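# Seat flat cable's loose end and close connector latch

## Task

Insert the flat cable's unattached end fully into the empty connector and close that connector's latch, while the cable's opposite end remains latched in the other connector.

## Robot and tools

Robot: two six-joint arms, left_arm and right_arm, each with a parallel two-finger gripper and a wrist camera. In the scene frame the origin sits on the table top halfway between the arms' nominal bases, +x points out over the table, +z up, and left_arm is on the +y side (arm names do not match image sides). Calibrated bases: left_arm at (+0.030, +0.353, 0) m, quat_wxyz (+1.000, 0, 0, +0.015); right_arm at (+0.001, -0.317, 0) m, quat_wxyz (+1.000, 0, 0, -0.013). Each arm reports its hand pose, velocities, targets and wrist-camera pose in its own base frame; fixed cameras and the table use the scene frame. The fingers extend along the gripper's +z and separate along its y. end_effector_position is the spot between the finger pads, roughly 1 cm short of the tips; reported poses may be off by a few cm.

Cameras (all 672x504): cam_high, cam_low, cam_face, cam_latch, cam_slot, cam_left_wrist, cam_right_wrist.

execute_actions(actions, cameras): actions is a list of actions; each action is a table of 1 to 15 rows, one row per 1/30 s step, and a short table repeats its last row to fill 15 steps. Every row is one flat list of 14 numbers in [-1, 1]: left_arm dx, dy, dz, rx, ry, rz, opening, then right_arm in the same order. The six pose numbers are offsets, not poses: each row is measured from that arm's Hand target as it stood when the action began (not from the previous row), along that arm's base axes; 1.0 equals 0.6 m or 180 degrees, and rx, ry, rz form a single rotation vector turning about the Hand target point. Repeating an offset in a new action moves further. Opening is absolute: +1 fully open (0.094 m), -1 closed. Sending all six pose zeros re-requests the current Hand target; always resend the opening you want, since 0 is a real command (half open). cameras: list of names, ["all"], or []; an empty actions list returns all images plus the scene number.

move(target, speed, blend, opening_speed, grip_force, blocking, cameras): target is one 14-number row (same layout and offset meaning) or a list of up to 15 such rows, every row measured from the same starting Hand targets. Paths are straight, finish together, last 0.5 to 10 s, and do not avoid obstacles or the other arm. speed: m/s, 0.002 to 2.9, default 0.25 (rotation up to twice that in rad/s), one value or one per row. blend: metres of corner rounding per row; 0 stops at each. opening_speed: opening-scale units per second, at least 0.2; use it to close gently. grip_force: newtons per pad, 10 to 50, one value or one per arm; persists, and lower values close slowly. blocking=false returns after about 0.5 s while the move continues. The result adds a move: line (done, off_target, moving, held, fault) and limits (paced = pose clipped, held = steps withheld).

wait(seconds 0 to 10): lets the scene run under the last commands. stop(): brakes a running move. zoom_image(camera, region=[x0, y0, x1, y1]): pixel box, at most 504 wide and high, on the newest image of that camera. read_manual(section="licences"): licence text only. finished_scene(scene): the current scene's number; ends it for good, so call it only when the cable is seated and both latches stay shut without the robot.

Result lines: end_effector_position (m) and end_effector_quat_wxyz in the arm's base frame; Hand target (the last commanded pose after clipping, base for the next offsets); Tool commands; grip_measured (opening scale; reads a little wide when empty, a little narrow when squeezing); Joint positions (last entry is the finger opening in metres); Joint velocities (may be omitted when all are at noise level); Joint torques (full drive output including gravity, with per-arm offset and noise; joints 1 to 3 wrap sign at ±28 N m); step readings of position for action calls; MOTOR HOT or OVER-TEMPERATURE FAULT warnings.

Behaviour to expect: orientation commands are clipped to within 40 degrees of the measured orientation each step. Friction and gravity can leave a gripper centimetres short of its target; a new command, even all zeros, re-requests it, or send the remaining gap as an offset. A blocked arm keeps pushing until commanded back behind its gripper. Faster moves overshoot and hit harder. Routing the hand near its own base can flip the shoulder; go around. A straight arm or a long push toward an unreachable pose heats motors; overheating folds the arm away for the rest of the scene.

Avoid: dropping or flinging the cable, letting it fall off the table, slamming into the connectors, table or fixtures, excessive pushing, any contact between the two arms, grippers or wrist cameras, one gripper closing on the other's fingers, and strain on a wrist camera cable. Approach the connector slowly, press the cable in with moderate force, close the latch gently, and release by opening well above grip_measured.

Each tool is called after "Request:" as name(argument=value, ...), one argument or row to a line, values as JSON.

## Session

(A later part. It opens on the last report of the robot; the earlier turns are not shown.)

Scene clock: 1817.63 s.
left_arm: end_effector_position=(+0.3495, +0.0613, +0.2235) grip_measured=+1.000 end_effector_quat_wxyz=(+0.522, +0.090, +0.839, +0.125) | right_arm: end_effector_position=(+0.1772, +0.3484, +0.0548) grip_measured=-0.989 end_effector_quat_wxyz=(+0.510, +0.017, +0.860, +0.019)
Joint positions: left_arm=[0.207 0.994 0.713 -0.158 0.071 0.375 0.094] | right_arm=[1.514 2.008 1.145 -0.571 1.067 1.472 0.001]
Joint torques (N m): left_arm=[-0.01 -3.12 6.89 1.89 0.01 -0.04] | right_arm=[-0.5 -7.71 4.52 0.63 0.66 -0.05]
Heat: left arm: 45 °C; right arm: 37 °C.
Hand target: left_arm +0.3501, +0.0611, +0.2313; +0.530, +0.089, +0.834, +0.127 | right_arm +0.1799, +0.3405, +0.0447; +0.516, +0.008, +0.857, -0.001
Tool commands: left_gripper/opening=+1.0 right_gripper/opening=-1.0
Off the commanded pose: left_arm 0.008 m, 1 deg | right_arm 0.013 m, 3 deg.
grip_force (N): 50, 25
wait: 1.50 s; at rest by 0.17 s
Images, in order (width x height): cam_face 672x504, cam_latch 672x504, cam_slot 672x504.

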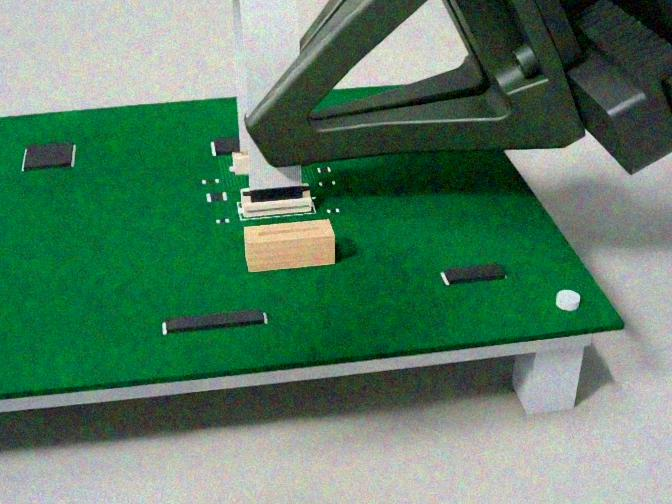

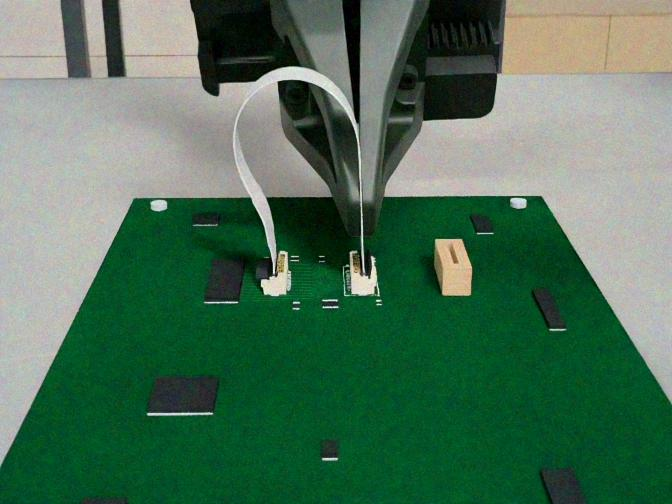

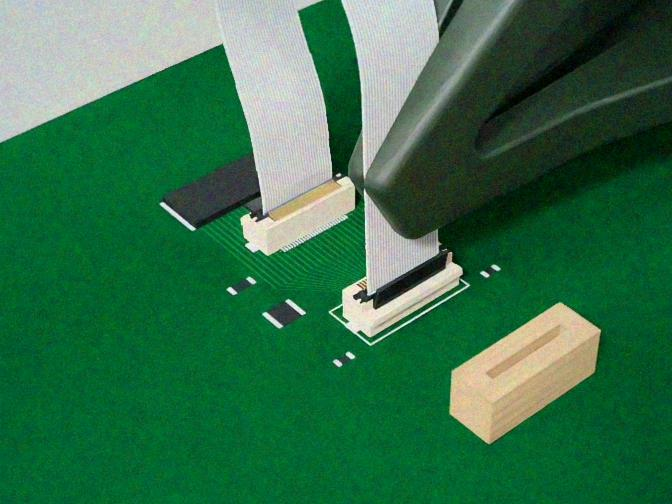

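Request:
move(
  target=[0,0,0,0,0,0,1, 0,0,0,0,0,0,-0.8],
  opening_speed=0.2,
)

Request:
wait(
  seconds=1.5,
  cameras=["cam_face","cam_latch","cam_slot","cam_right_wrist"],
)

Request:
zoom_image(
  camera="cam_slot",
  region=[335, 220, 475, 340],
)

Request:
zoom_image(
  camera="cam_latch",
  region=[335, 215, 395, 280],
)

Scene clock: 1974.27 s.
left_arm: end_effector_position=(+0.3495, +0.0613, +0.2235) grip_measured=+1.000 end_effector_quat_wxyz=(+0.522, +0.090, +0.839, +0.125) | right_arm: end_effector_position=(+0.1772, +0.3484, +0.0548) grip_measured=-0.802 end_effector_quat_wxyz=(+0.510, +0.017, +0.860, +0.019)
Joint positions: left_arm=[0.207 0.994 0.713 -0.158 0.071 0.375 0.094] | right_arm=[1.514 2.008 1.145 -0.571 1.067 1.472 0.009]
Joint torques (N m): left_arm=[0.01 -3.15 6.9 1.9 0.02 -0.04] | right_arm=[-0.66 -7.68 4.57 0.67 0.61 -0.07]
Heat: left arm: 45 °C; right arm: 37 °C.
Hand target: left_arm +0.3501, +0.0611, +0.2313; +0.530, +0.089, +0.834, +0.127 | right_arm +0.1799, +0.3405, +0.0447; +0.516, +0.008, +0.857, -0.001
Off the commanded pose: left_arm 0.008 m, 1 deg | right_arm 0.013 m, 3 deg.
grip_force (N): 50, 25
move: off_target (right_arm)

Scene clock: 1975.77 s.
left_arm: end_effector_position=(+0.3495, +0.0613, +0.2235) grip_measured=+1.000 end_effector_quat_wxyz=(+0.522, +0.090, +0.839, +0.125) | right_arm: end_effector_position=(+0.1772, +0.3484, +0.0548) grip_measured=-0.802 end_effector_quat_wxyz=(+0.510, +0.017, +0.860, +0.019)
Joint positions: left_arm=[0.207 0.994 0.713 -0.158 0.071 0.375 0.094] | right_arm=[1.514 2.008 1.145 -0.571 1.067 1.472 0.009]
Joint torques (N m): left_arm=[0.01 -3.12 6.89 1.89 0.01 -0.04] | right_arm=[-0.47 -7.58 4.37 0.67 0.65 -0.05]
Heat: left arm: 45 °C; right arm: 37 °C.
Hand target: left_arm +0.3501, +0.0611, +0.2313; +0.530, +0.089, +0.834, +0.127 | right_arm +0.1799, +0.3405, +0.0447; +0.516, +0.008, +0.857, -0.001
Tool commands: left_gripper/opening=+1.0 right_gripper/opening=-0.8
Off the commanded pose: left_arm 0.008 m, 1 deg | right_arm 0.013 m, 3 deg.
grip_force (N): 50, 25
wait: 1.50 s; at rest by 0.17 s
Images, in order (width x height): cam_face 672x504, cam_latch 672x504, cam_slot 672x504, cam_right_wrist 672x504.

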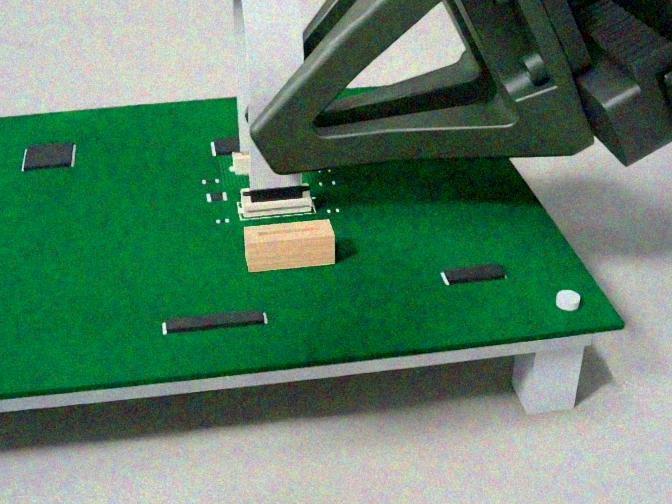

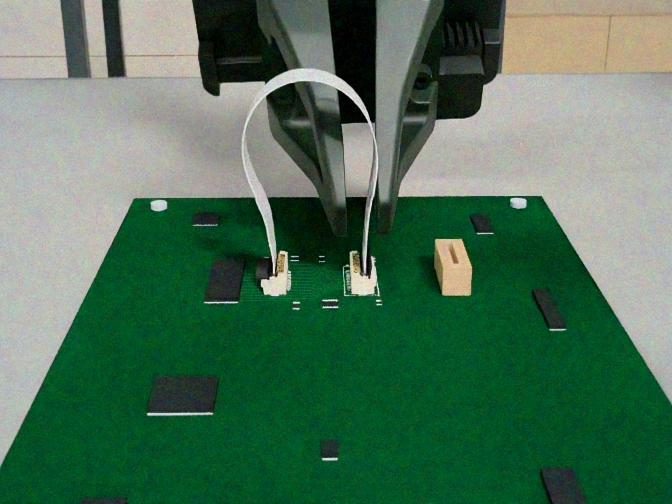

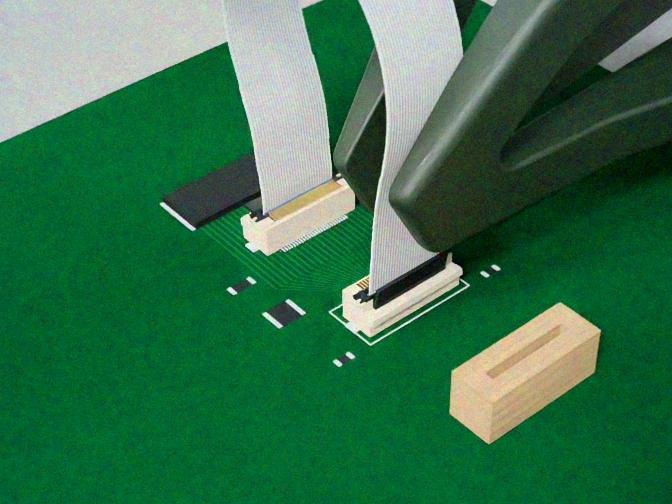

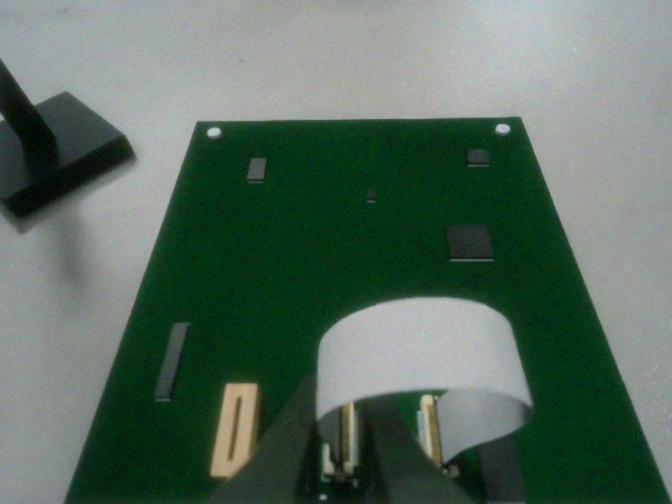

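Scaled by 3.600 from the camera's 672x504 image, which has a finer 960x720 frame.

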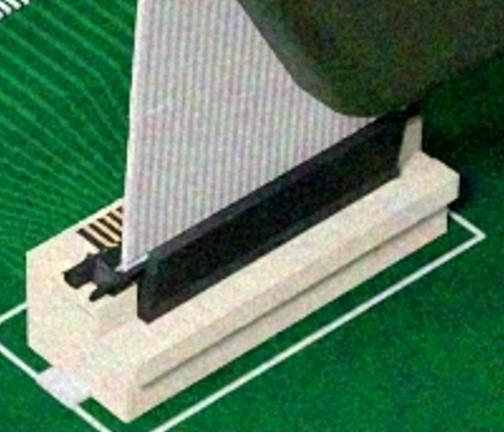

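Scaled by 7.754 from the camera's 672x504 image, which has a finer 960x720 frame.

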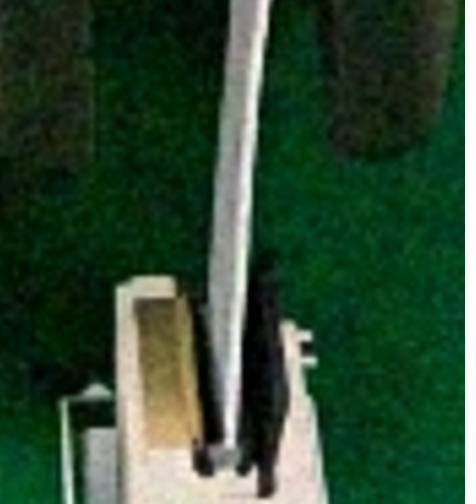

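Request:
move(
  target=[0,0,0,0,0,0,1, 0,-0.0052,-0.0048,-0.0038,0,0,-0.8],
  speed=0.05,
)

Request:
wait(
  seconds=1.5,
  cameras=["cam_face","cam_latch","cam_slot"],
)

Request:
zoom_image(
  camera="cam_slot",
  region=[335, 200, 475, 340],
)

Request:
zoom_image(
  camera="cam_latch",
  region=[325, 215, 395, 290],
)

Scene clock: 2008.27 s.
left_arm: end_effector_position=(+0.3495, +0.0613, +0.2235) grip_measured=+1.000 end_effector_quat_wxyz=(+0.522, +0.090, +0.839, +0.125) | right_arm: end_effector_position=(+0.1770, +0.3453, +0.0506) grip_measured=-0.802 end_effector_quat_wxyz=(+0.510, +0.013, +0.860, +0.013)
Joint positions: left_arm=[0.207 0.994 0.713 -0.158 0.071 0.375 0.094] | right_arm=[1.514 2.015 1.136 -0.57 1.067 1.472 0.009]
Joint torques (N m): left_arm=[-0.01 -3.12 6.9 1.89 0.02 -0.04] | right_arm=[-0.51 -7.91 4.4 0.65 0.64 -0.07]
Heat: left arm: 45 °C; right arm: 36 °C.
Hand target: left_arm +0.3501, +0.0611, +0.2313; +0.530, +0.089, +0.834, +0.127 | right_arm +0.1799, +0.3374, +0.0418; +0.516, +0.005, +0.857, -0.006
Off the commanded pose: left_arm 0.008 m, 1 deg | right_arm 0.012 m, 2 deg.
grip_force (N): 50, 25
move: off_target (right_arm)

Scene clock: 2009.77 s.
left_arm: end_effector_position=(+0.3495, +0.0613, +0.2235) grip_measured=+1.000 end_effector_quat_wxyz=(+0.522, +0.090, +0.839, +0.125) | right_arm: end_effector_position=(+0.1770, +0.3453, +0.0506) grip_measured=-0.802 end_effector_quat_wxyz=(+0.510, +0.013, +0.860, +0.013)
Joint positions: left_arm=[0.207 0.994 0.713 -0.158 0.071 0.375 0.094] | right_arm=[1.514 2.015 1.136 -0.57 1.067 1.472 0.009]
Joint torques (N m): left_arm=[0.01 -3.14 6.89 1.89 0.02 -0.04] | right_arm=[-0.39 -7.9 4.45 0.63 0.63 -0.04]
Heat: left arm: 45 °C; right arm: 36 °C.
Hand target: left_arm +0.3501, +0.0611, +0.2313; +0.530, +0.089, +0.834, +0.127 | right_arm +0.1799, +0.3374, +0.0418; +0.516, +0.005, +0.857, -0.006
Tool commands: left_gripper/opening=+1.0 right_gripper/opening=-0.8
Off the commanded pose: left_arm 0.008 m, 1 deg | right_arm 0.012 m, 2 deg.
grip_force (N): 50, 25
wait: 1.50 s; at rest by 0.17 s
Images, in order (width x height): cam_face 672x504, cam_latch 672x504, cam_slot 672x504.

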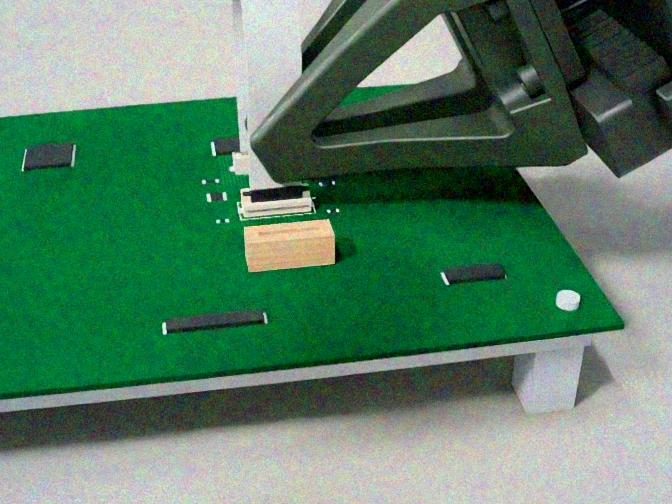

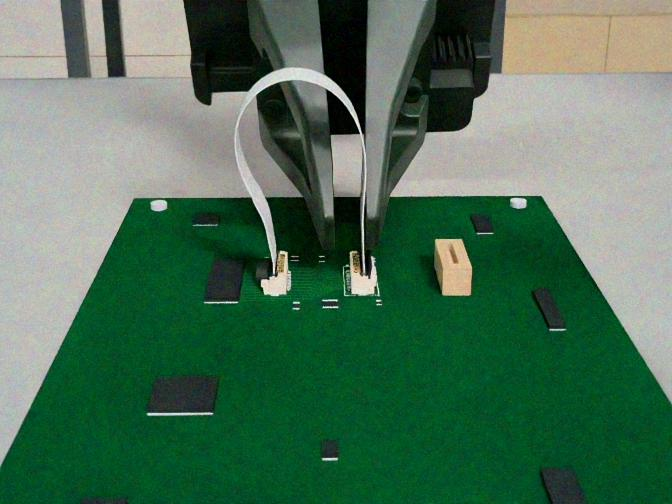

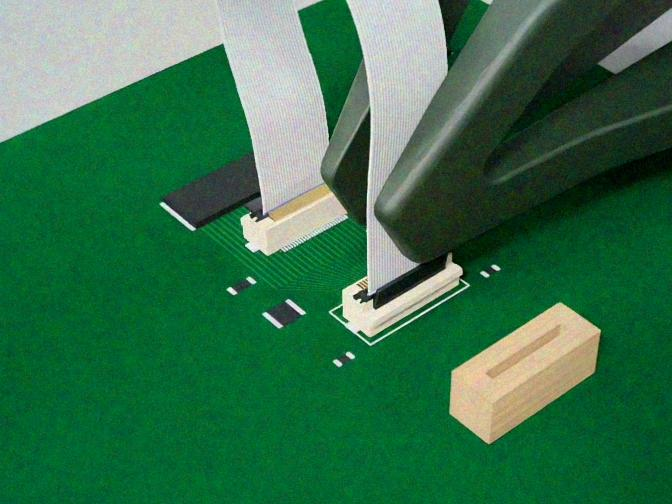

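Scaled by 3.600 from the camera's 672x504 image, which has a finer 960x720 frame.

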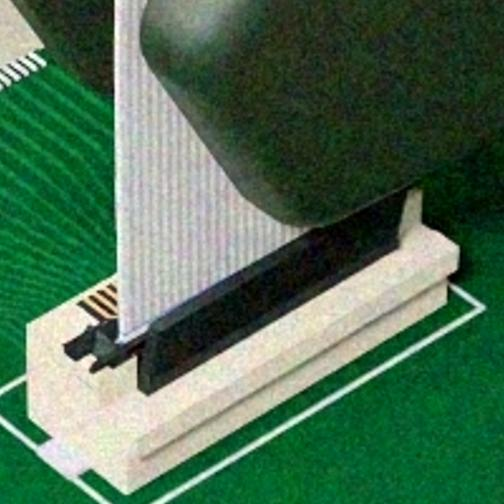

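Scaled by 6.720 from the camera's 672x504 image, which has a finer 960x720 frame.

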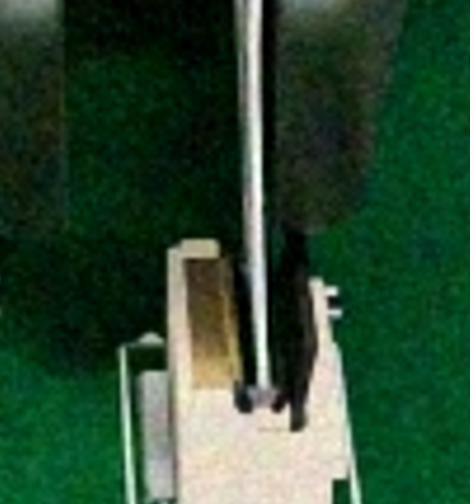

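Request:
move(
  target=[0,0,0,0,0,0,1, 0,-0.0003,-0.0022,-0.0013,0,0,-0.8],
  speed=0.05,
)

Request:
wait(
  seconds=1.5,
  cameras=["cam_latch","cam_slot"],
)

Request:
zoom_image(
  camera="cam_slot",
  region=[335, 200, 475, 340],
)

Request:
zoom_image(
  camera="cam_latch",
  region=[345, 235, 385, 280],
)

Scene clock: 2034.87 s.
left_arm: end_effector_position=(+0.3495, +0.0613, +0.2235) grip_measured=+1.000 end_effector_quat_wxyz=(+0.522, +0.090, +0.839, +0.125) | right_arm: end_effector_position=(+0.1770, +0.3450, +0.0494) grip_measured=-0.802 end_effector_quat_wxyz=(+0.510, +0.012, +0.860, +0.011)
Joint positions: left_arm=[0.207 0.994 0.713 -0.158 0.071 0.375 0.094] | right_arm=[1.514 2.018 1.136 -0.57 1.067 1.471 0.009]
Joint torques (N m): left_arm=[-0.01 -3.14 6.89 1.89 0.03 -0.04] | right_arm=[-0.57 -7.69 4.4 0.66 0.64 -0.04]
Heat: left arm: 45 °C; right arm: 37 °C.
Hand target: left_arm +0.3501, +0.0611, +0.2313; +0.530, +0.089, +0.834, +0.127 | right_arm +0.1799, +0.3372, +0.0405; +0.516, +0.003, +0.857, -0.008
Off the commanded pose: left_arm 0.008 m, 1 deg | right_arm 0.012 m, 2 deg.
grip_force (N): 50, 25
move: off_target (right_arm)

Scene clock: 2036.37 s.
left_arm: end_effector_position=(+0.3495, +0.0613, +0.2235) grip_measured=+1.000 end_effector_quat_wxyz=(+0.522, +0.090, +0.839, +0.125) | right_arm: end_effector_position=(+0.1770, +0.3450, +0.0494) grip_measured=-0.802 end_effector_quat_wxyz=(+0.510, +0.012, +0.860, +0.011)
Joint positions: left_arm=[0.207 0.994 0.713 -0.158 0.071 0.375 0.094] | right_arm=[1.514 2.018 1.136 -0.57 1.067 1.471 0.009]
Joint torques (N m): left_arm=[-0.01 -3.12 6.89 1.89 0.01 -0.04] | right_arm=[-0.44 -7.99 4.31 0.64 0.66 -0.05]
Heat: left arm: 45 °C; right arm: 36 °C.
Hand target: left_arm +0.3501, +0.0611, +0.2313; +0.530, +0.089, +0.834, +0.127 | right_arm +0.1799, +0.3372, +0.0405; +0.516, +0.003, +0.857, -0.008
Tool commands: left_gripper/opening=+1.0 right_gripper/opening=-0.8
Off the commanded pose: left_arm 0.008 m, 1 deg | right_arm 0.012 m, 2 deg.
grip_force (N): 50, 25
wait: 1.50 s; at rest by 0.17 s
Images, in order (width x height): cam_latch 672x504, cam_slot 672x504.

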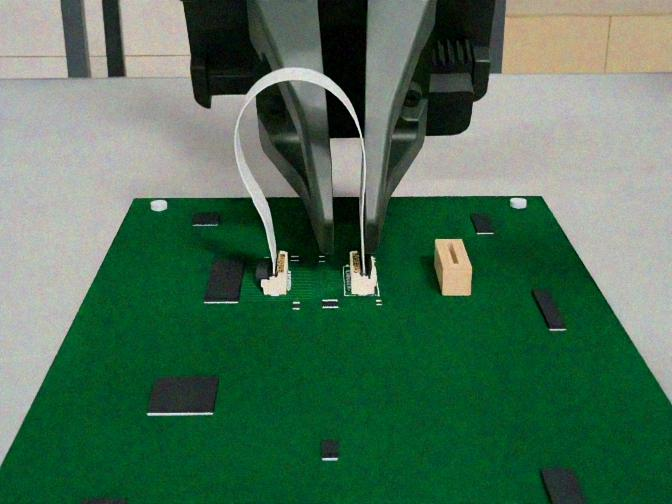

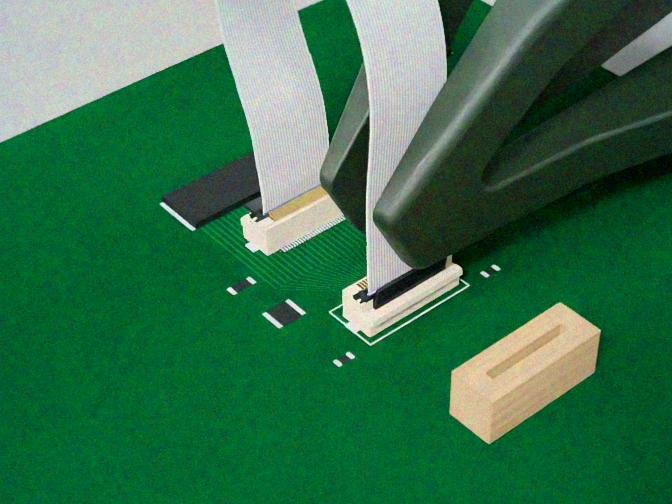

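Scaled by 3.600 from the camera's 672x504 image, which has a finer 960x720 frame.

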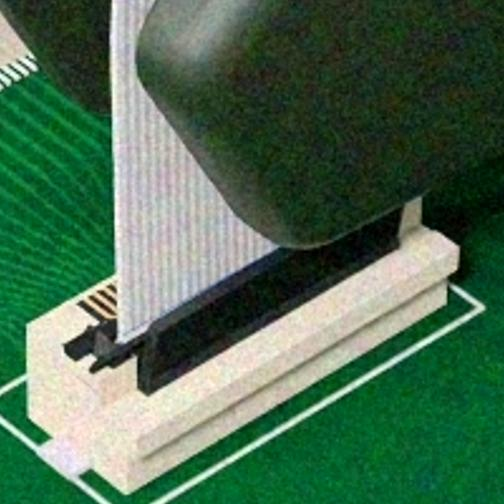

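Scaled by 11.200 from the camera's 672x504 image, which has a finer 960x720 frame.

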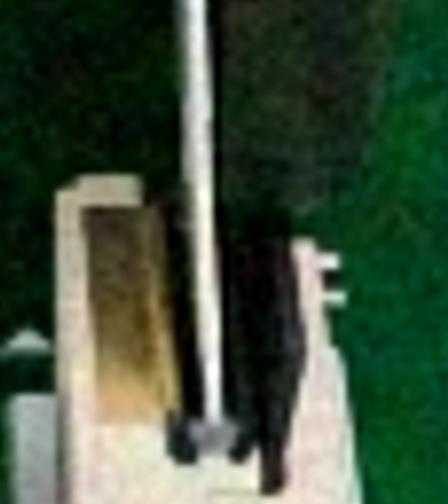

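Request:
move(
  target=[0,0,0,0,0,0,1, 0,-0.0002,-0.0022,-0.0013,0,0,-0.8],
  speed=0.05,
)

Request:
wait(
  seconds=1.5,
  cameras=["cam_latch","cam_slot","cam_face"],
)

Request:
zoom_image(
  camera="cam_slot",
  region=[335, 200, 475, 340],
)

Request:
zoom_image(
  camera="cam_latch",
  region=[345, 235, 385, 280],
)

Request:
zoom_image(
  camera="cam_face",
  region=[230, 160, 320, 220],
)

Scene clock: 2044.03 s.
left_arm: end_effector_position=(+0.3495, +0.0613, +0.2235) grip_measured=+1.000 end_effector_quat_wxyz=(+0.522, +0.090, +0.839, +0.125) | right_arm: end_effector_position=(+0.1771, +0.3449, +0.0488) grip_measured=-0.802 end_effector_quat_wxyz=(+0.511, +0.011, +0.860, +0.010)
Joint positions: left_arm=[0.207 0.994 0.713 -0.158 0.071 0.375 0.094] | right_arm=[1.514 2.021 1.136 -0.57 1.069 1.471 0.009]
Joint torques (N m): left_arm=[-0.01 -3.14 6.9 1.89 0.02 -0.05] | right_arm=[-0.47 -7.83 4.4 0.66 0.62 -0.06]
Heat: left arm: 45 °C; right arm: 36 °C.
Hand target: left_arm +0.3501, +0.0611, +0.2313; +0.530, +0.089, +0.834, +0.127 | right_arm +0.1799, +0.3371, +0.0392; +0.516, +0.002, +0.857, -0.010
Off the commanded pose: left_arm 0.008 m, 1 deg | right_arm 0.013 m, 3 deg.
grip_force (N): 50, 25
move: off_target (right_arm)

Scene clock: 2045.53 s.
left_arm: end_effector_position=(+0.3495, +0.0613, +0.2235) grip_measured=+1.000 end_effector_quat_wxyz=(+0.522, +0.090, +0.839, +0.125) | right_arm: end_effector_position=(+0.1771, +0.3449, +0.0488) grip_measured=-0.802 end_effector_quat_wxyz=(+0.511, +0.011, +0.860, +0.010)
Joint positions: left_arm=[0.207 0.994 0.713 -0.158 0.071 0.375 0.094] | right_arm=[1.514 2.021 1.136 -0.57 1.069 1.471 0.009]
Joint torques (N m): left_arm=[0.01 -3.14 6.89 1.89 0.02 -0.04] | right_arm=[-0.73 -7.53 4.37 0.63 0.61 -0.08]
Heat: left arm: 45 °C; right arm: 36 °C.
Hand target: left_arm +0.3501, +0.0611, +0.2313; +0.530, +0.089, +0.834, +0.127 | right_arm +0.1799, +0.3371, +0.0392; +0.516, +0.002, +0.857, -0.010
Tool commands: left_gripper/opening=+1.0 right_gripper/opening=-0.8
Off the commanded pose: left_arm 0.008 m, 1 deg | right_arm 0.013 m, 3 deg.
grip_force (N): 50, 25
wait: 1.50 s; at rest by 0.17 s
Images, in order (width x height): cam_face 672x504, cam_latch 672x504, cam_slot 672x504.

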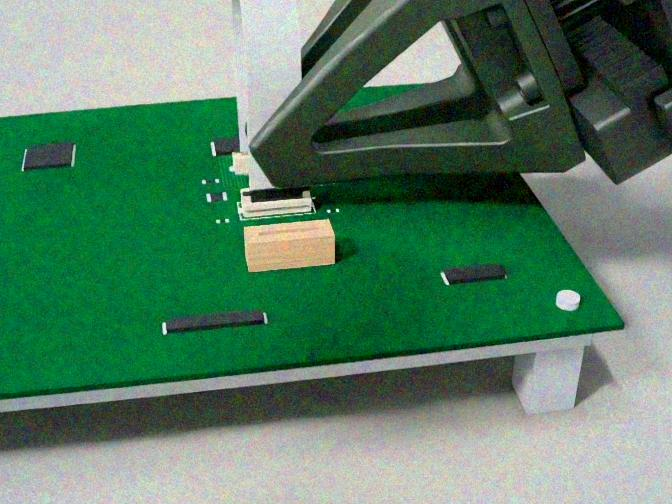

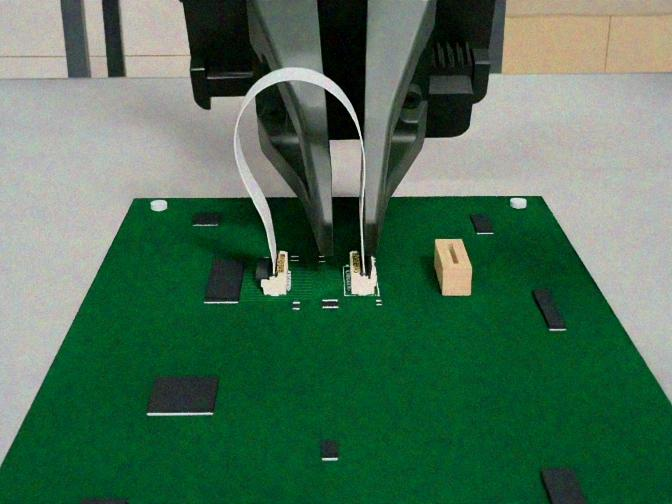

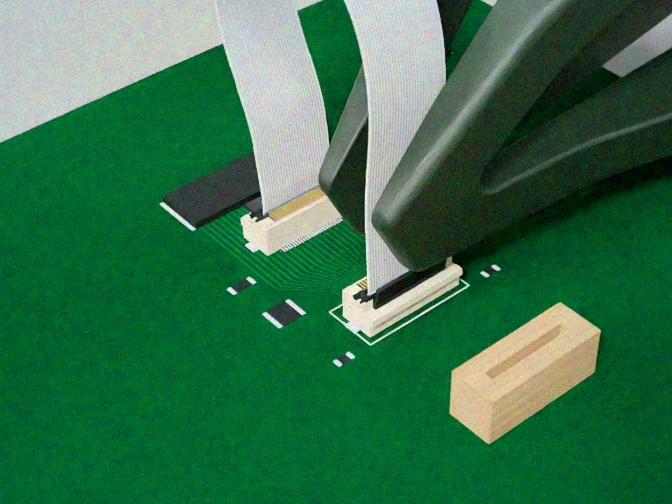

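Scaled by 3.600 from the camera's 672x504 image, which has a finer 960x720 frame.

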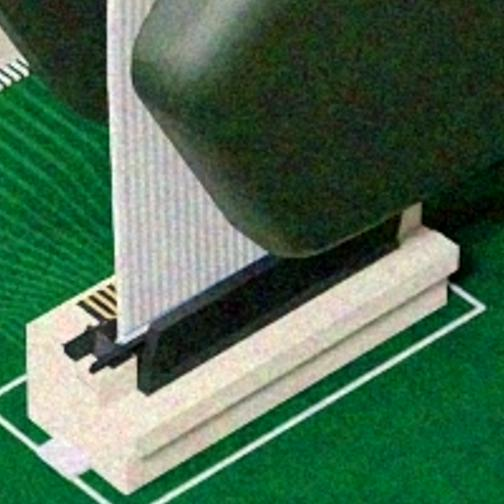

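Scaled by 11.200 from the camera's 672x504 image, which has a finer 960x720 frame.

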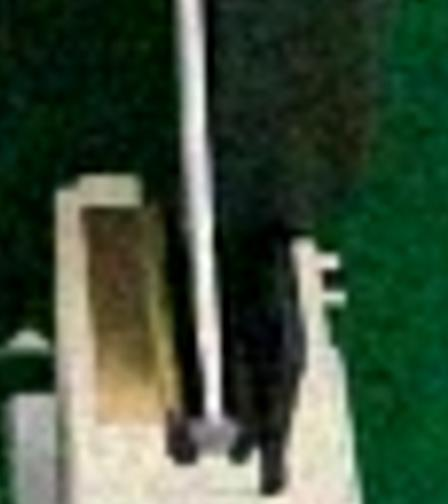

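Scaled by 5.600 from the camera's 672x504 image, which has a finer 960x720 frame.

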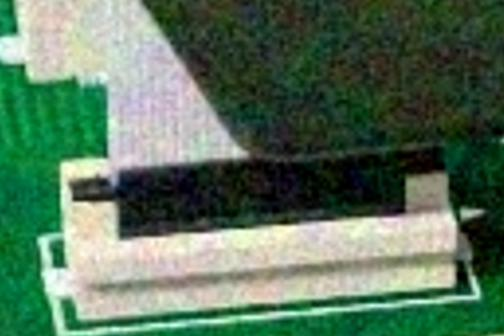

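Request:
move(
  target=[0,0,0,0,0,0,1, 0,0.0027,-0.0022,0.0025,0,0,-0.8],
  speed=0.03,
)

Request:
wait(
  seconds=1.5,
  cameras=["cam_latch","cam_slot","cam_face"],
)

Request:
zoom_image(
  camera="cam_slot",
  region=[335, 200, 475, 340],
)

Request:
zoom_image(
  camera="cam_latch",
  region=[345, 235, 385, 280],
)

Request:
zoom_image(
  camera="cam_face",
  region=[230, 160, 320, 220],
)

Scene clock: 2058.77 s.
left_arm: end_effector_position=(+0.3495, +0.0613, +0.2235) grip_measured=+1.000 end_effector_quat_wxyz=(+0.522, +0.090, +0.839, +0.125) | right_arm: end_effector_position=(+0.1774, +0.3459, +0.0478) grip_measured=-0.802 end_effector_quat_wxyz=(+0.512, +0.012, +0.859, +0.012)
Joint positions: left_arm=[0.207 0.994 0.713 -0.158 0.071 0.375 0.094] | right_arm=[1.514 2.026 1.136 -0.561 1.071 1.471 0.009]
Joint torques (N m): left_arm=[-0.02 -3.12 6.9 1.89 0.02 -0.04] | right_arm=[-0.44 -7.62 4.37 0.67 0.62 -0.07]
Heat: left arm: 45 °C; right arm: 36 °C.
Hand target: left_arm +0.3501, +0.0611, +0.2313; +0.530, +0.089, +0.834, +0.127 | right_arm +0.1799, +0.3387, +0.0378; +0.516, +0.004, +0.857, -0.006
Off the commanded pose: left_arm 0.008 m, 1 deg | right_arm 0.012 m, 2 deg.
grip_force (N): 50, 25
move: off_target (right_arm)

Scene clock: 2060.27 s.
left_arm: end_effector_position=(+0.3495, +0.0613, +0.2235) grip_measured=+1.000 end_effector_quat_wxyz=(+0.522, +0.090, +0.839, +0.125) | right_arm: end_effector_position=(+0.1774, +0.3459, +0.0478) grip_measured=-0.802 end_effector_quat_wxyz=(+0.512, +0.012, +0.859, +0.012)
Joint positions: left_arm=[0.207 0.994 0.713 -0.158 0.071 0.375 0.094] | right_arm=[1.514 2.026 1.136 -0.561 1.071 1.471 0.009]
Joint torques (N m): left_arm=[-0.01 -3.14 6.89 1.89 0.02 -0.05] | right_arm=[-0.49 -7.66 4.48 0.68 0.57 -0.04]
Heat: left arm: 45 °C; right arm: 36 °C.
Hand target: left_arm +0.3501, +0.0611, +0.2313; +0.530, +0.089, +0.834, +0.127 | right_arm +0.1799, +0.3387, +0.0378; +0.516, +0.004, +0.857, -0.006
Tool commands: left_gripper/opening=+1.0 right_gripper/opening=-0.8
Off the commanded pose: left_arm 0.008 m, 1 deg | right_arm 0.012 m, 2 deg.
grip_force (N): 50, 25
wait: 1.50 s; at rest by 0.17 s
Images, in order (width x height): cam_face 672x504, cam_latch 672x504, cam_slot 672x504.

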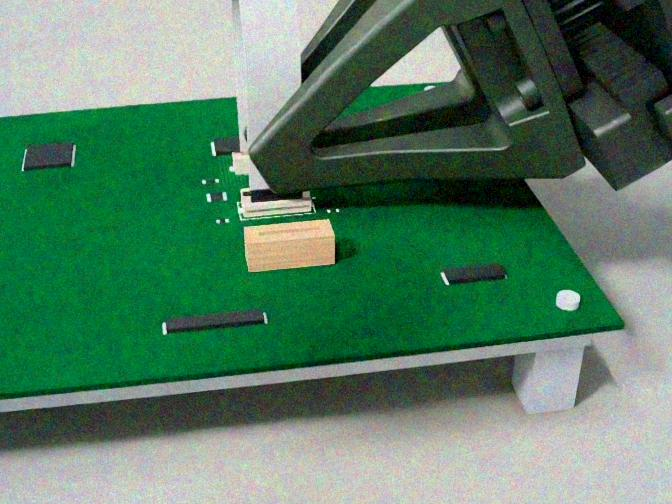

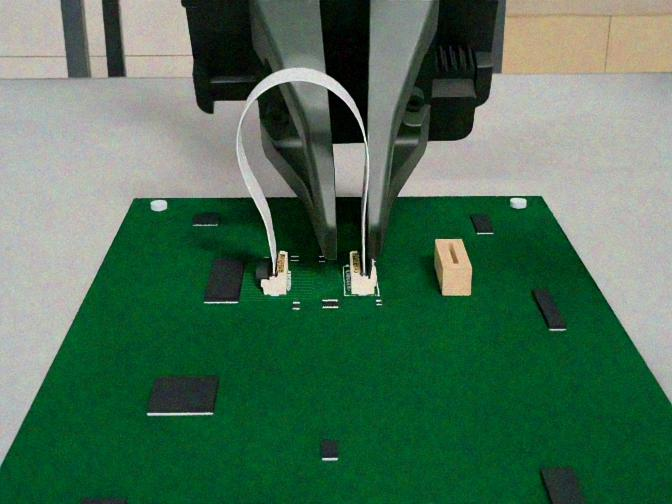

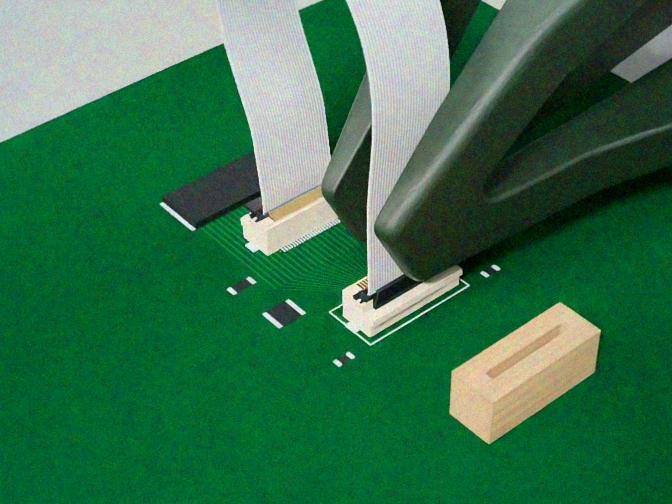

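Scaled by 3.600 from the camera's 672x504 image, which has a finer 960x720 frame.

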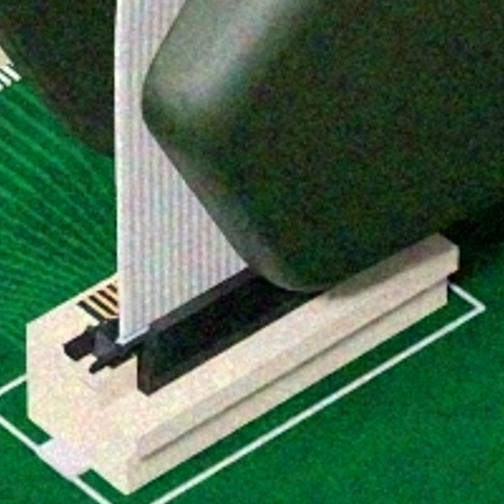

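Scaled by 11.200 from the camera's 672x504 image, which has a finer 960x720 frame.

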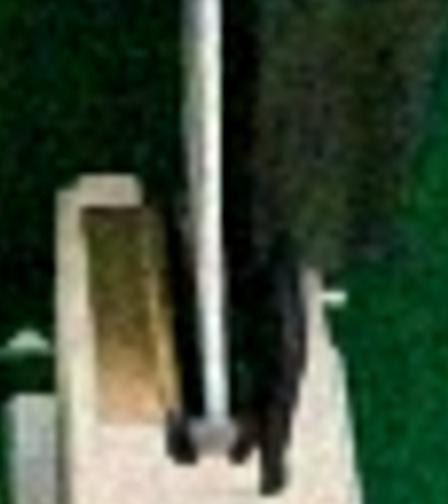

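Scaled by 5.600 from the camera's 672x504 image, which has a finer 960x720 frame.

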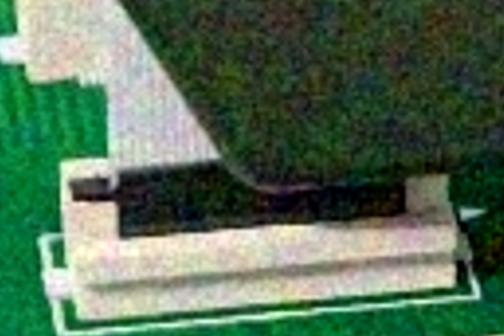

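Request:
zoom_image(
  camera="cam_slot",
  region=[360, 265, 420, 315],
)

Request:
zoom_image(
  camera="cam_latch",
  region=[355, 250, 380, 280],
)

Request:
zoom_image(
  camera="cam_face",
  region=[240, 170, 310, 215],
)

Scaled by 8.400 from the camera's 672x504 image, which has a finer 960x720 frame.

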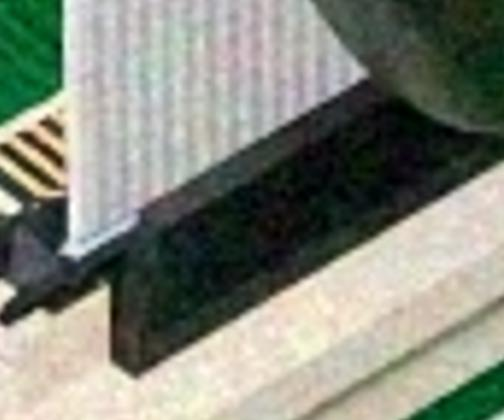

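Scaled by 16.800 from the camera's 672x504 image, which has a finer 960x720 frame.

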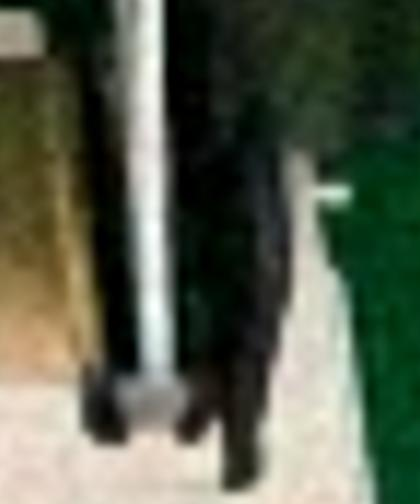

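Scaled by 7.200 from the camera's 672x504 image, which has a finer 960x720 frame.

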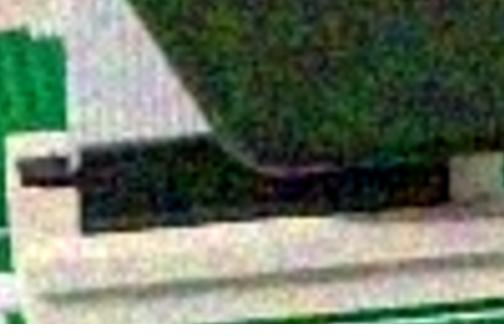

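Request:
move(
  target=[0,0,0,0,0,0,1, 0,-0.0002,-0.0022,-0.0013,0,0,-0.8],
  speed=0.03,
)

Request:
wait(
  seconds=1.5,
  cameras=["cam_latch","cam_slot","cam_face"],
)

Request:
zoom_image(
  camera="cam_slot",
  region=[335, 200, 475, 340],
)

Request:
zoom_image(
  camera="cam_latch",
  region=[345, 235, 385, 280],
)

Request:
zoom_image(
  camera="cam_face",
  region=[240, 170, 310, 215],
)

Scene clock: 2116.93 s.
left_arm: end_effector_position=(+0.3495, +0.0613, +0.2235) grip_measured=+1.000 end_effector_quat_wxyz=(+0.522, +0.090, +0.839, +0.125) | right_arm: end_effector_position=(+0.1774, +0.3459, +0.0478) grip_measured=-0.802 end_effector_quat_wxyz=(+0.512, +0.012, +0.859, +0.012)
Joint positions: left_arm=[0.207 0.994 0.713 -0.158 0.071 0.375 0.094] | right_arm=[1.514 2.026 1.136 -0.561 1.071 1.471 0.009]
Joint torques (N m): left_arm=[-0.01 -3.14 6.89 1.9 0.02 -0.05] | right_arm=[-0.39 -7.25 4.55 0.66 0.61 -0.07]
Heat: left arm: 45 °C; right arm: 36 °C.
Hand target: left_arm +0.3501, +0.0611, +0.2313; +0.530, +0.089, +0.834, +0.127 | right_arm +0.1799, +0.3386, +0.0365; +0.516, +0.003, +0.857, -0.008
Off the commanded pose: left_arm 0.008 m, 1 deg | right_arm 0.014 m, 3 deg.
grip_force (N): 50, 25
move: off_target (right_arm)

Scene clock: 2118.43 s.
left_arm: end_effector_position=(+0.3495, +0.0613, +0.2235) grip_measured=+1.000 end_effector_quat_wxyz=(+0.522, +0.090, +0.839, +0.125) | right_arm: end_effector_position=(+0.1774, +0.3459, +0.0478) grip_measured=-0.802 end_effector_quat_wxyz=(+0.512, +0.012, +0.859, +0.012)
Joint positions: left_arm=[0.207 0.994 0.713 -0.158 0.071 0.375 0.094] | right_arm=[1.514 2.026 1.136 -0.561 1.071 1.471 0.009]
Joint torques (N m): left_arm=[-0.01 -3.15 6.9 1.89 0.01 -0.05] | right_arm=[-0.4 -7.45 4.66 0.65 0.61 -0.05]
Heat: left arm: 45 °C; right arm: 36 °C.
Hand target: left_arm +0.3501, +0.0611, +0.2313; +0.530, +0.089, +0.834, +0.127 | right_arm +0.1799, +0.3386, +0.0365; +0.516, +0.003, +0.857, -0.008
Tool commands: left_gripper/opening=+1.0 right_gripper/opening=-0.8
Off the commanded pose: left_arm 0.008 m, 1 deg | right_arm 0.014 m, 3 deg.
grip_force (N): 50, 25
wait: 1.50 s; at rest by 0.17 s
Images, in order (width x height): cam_face 672x504, cam_latch 672x504, cam_slot 672x504.

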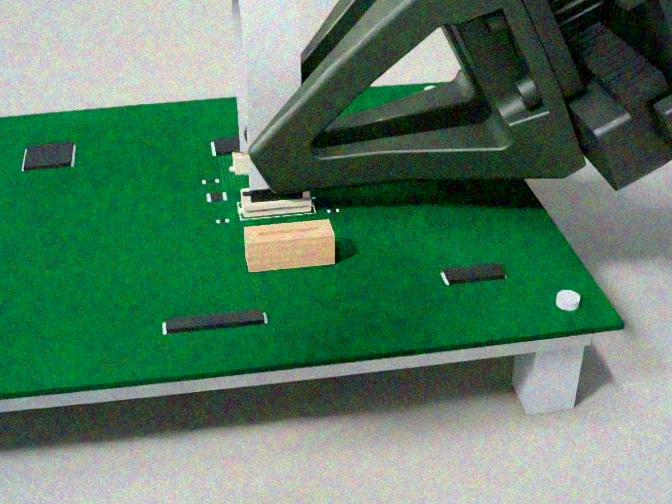

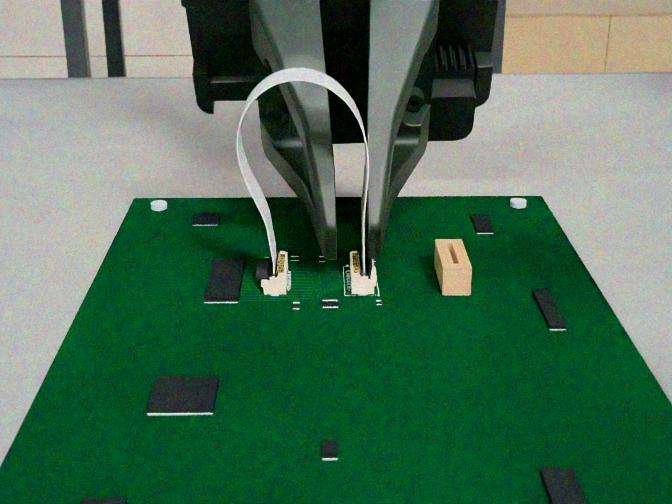

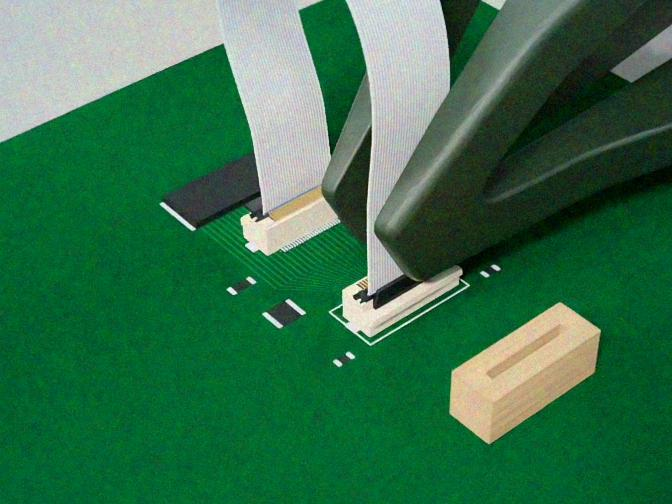

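Scaled by 3.600 from the camera's 672x504 image, which has a finer 960x720 frame.

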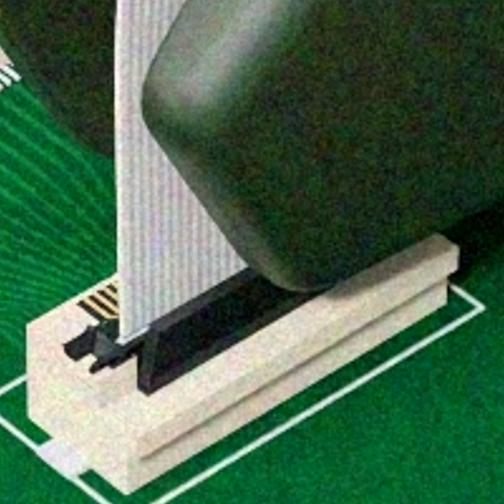

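Scaled by 11.200 from the camera's 672x504 image, which has a finer 960x720 frame.

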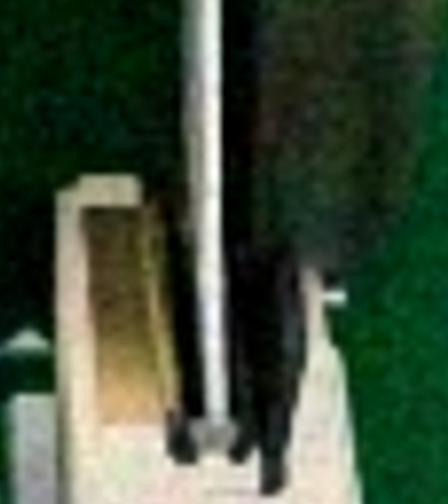

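Scaled by 7.200 from the camera's 672x504 image, which has a finer 960x720 frame.

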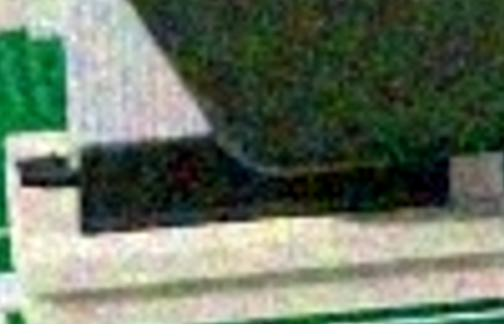

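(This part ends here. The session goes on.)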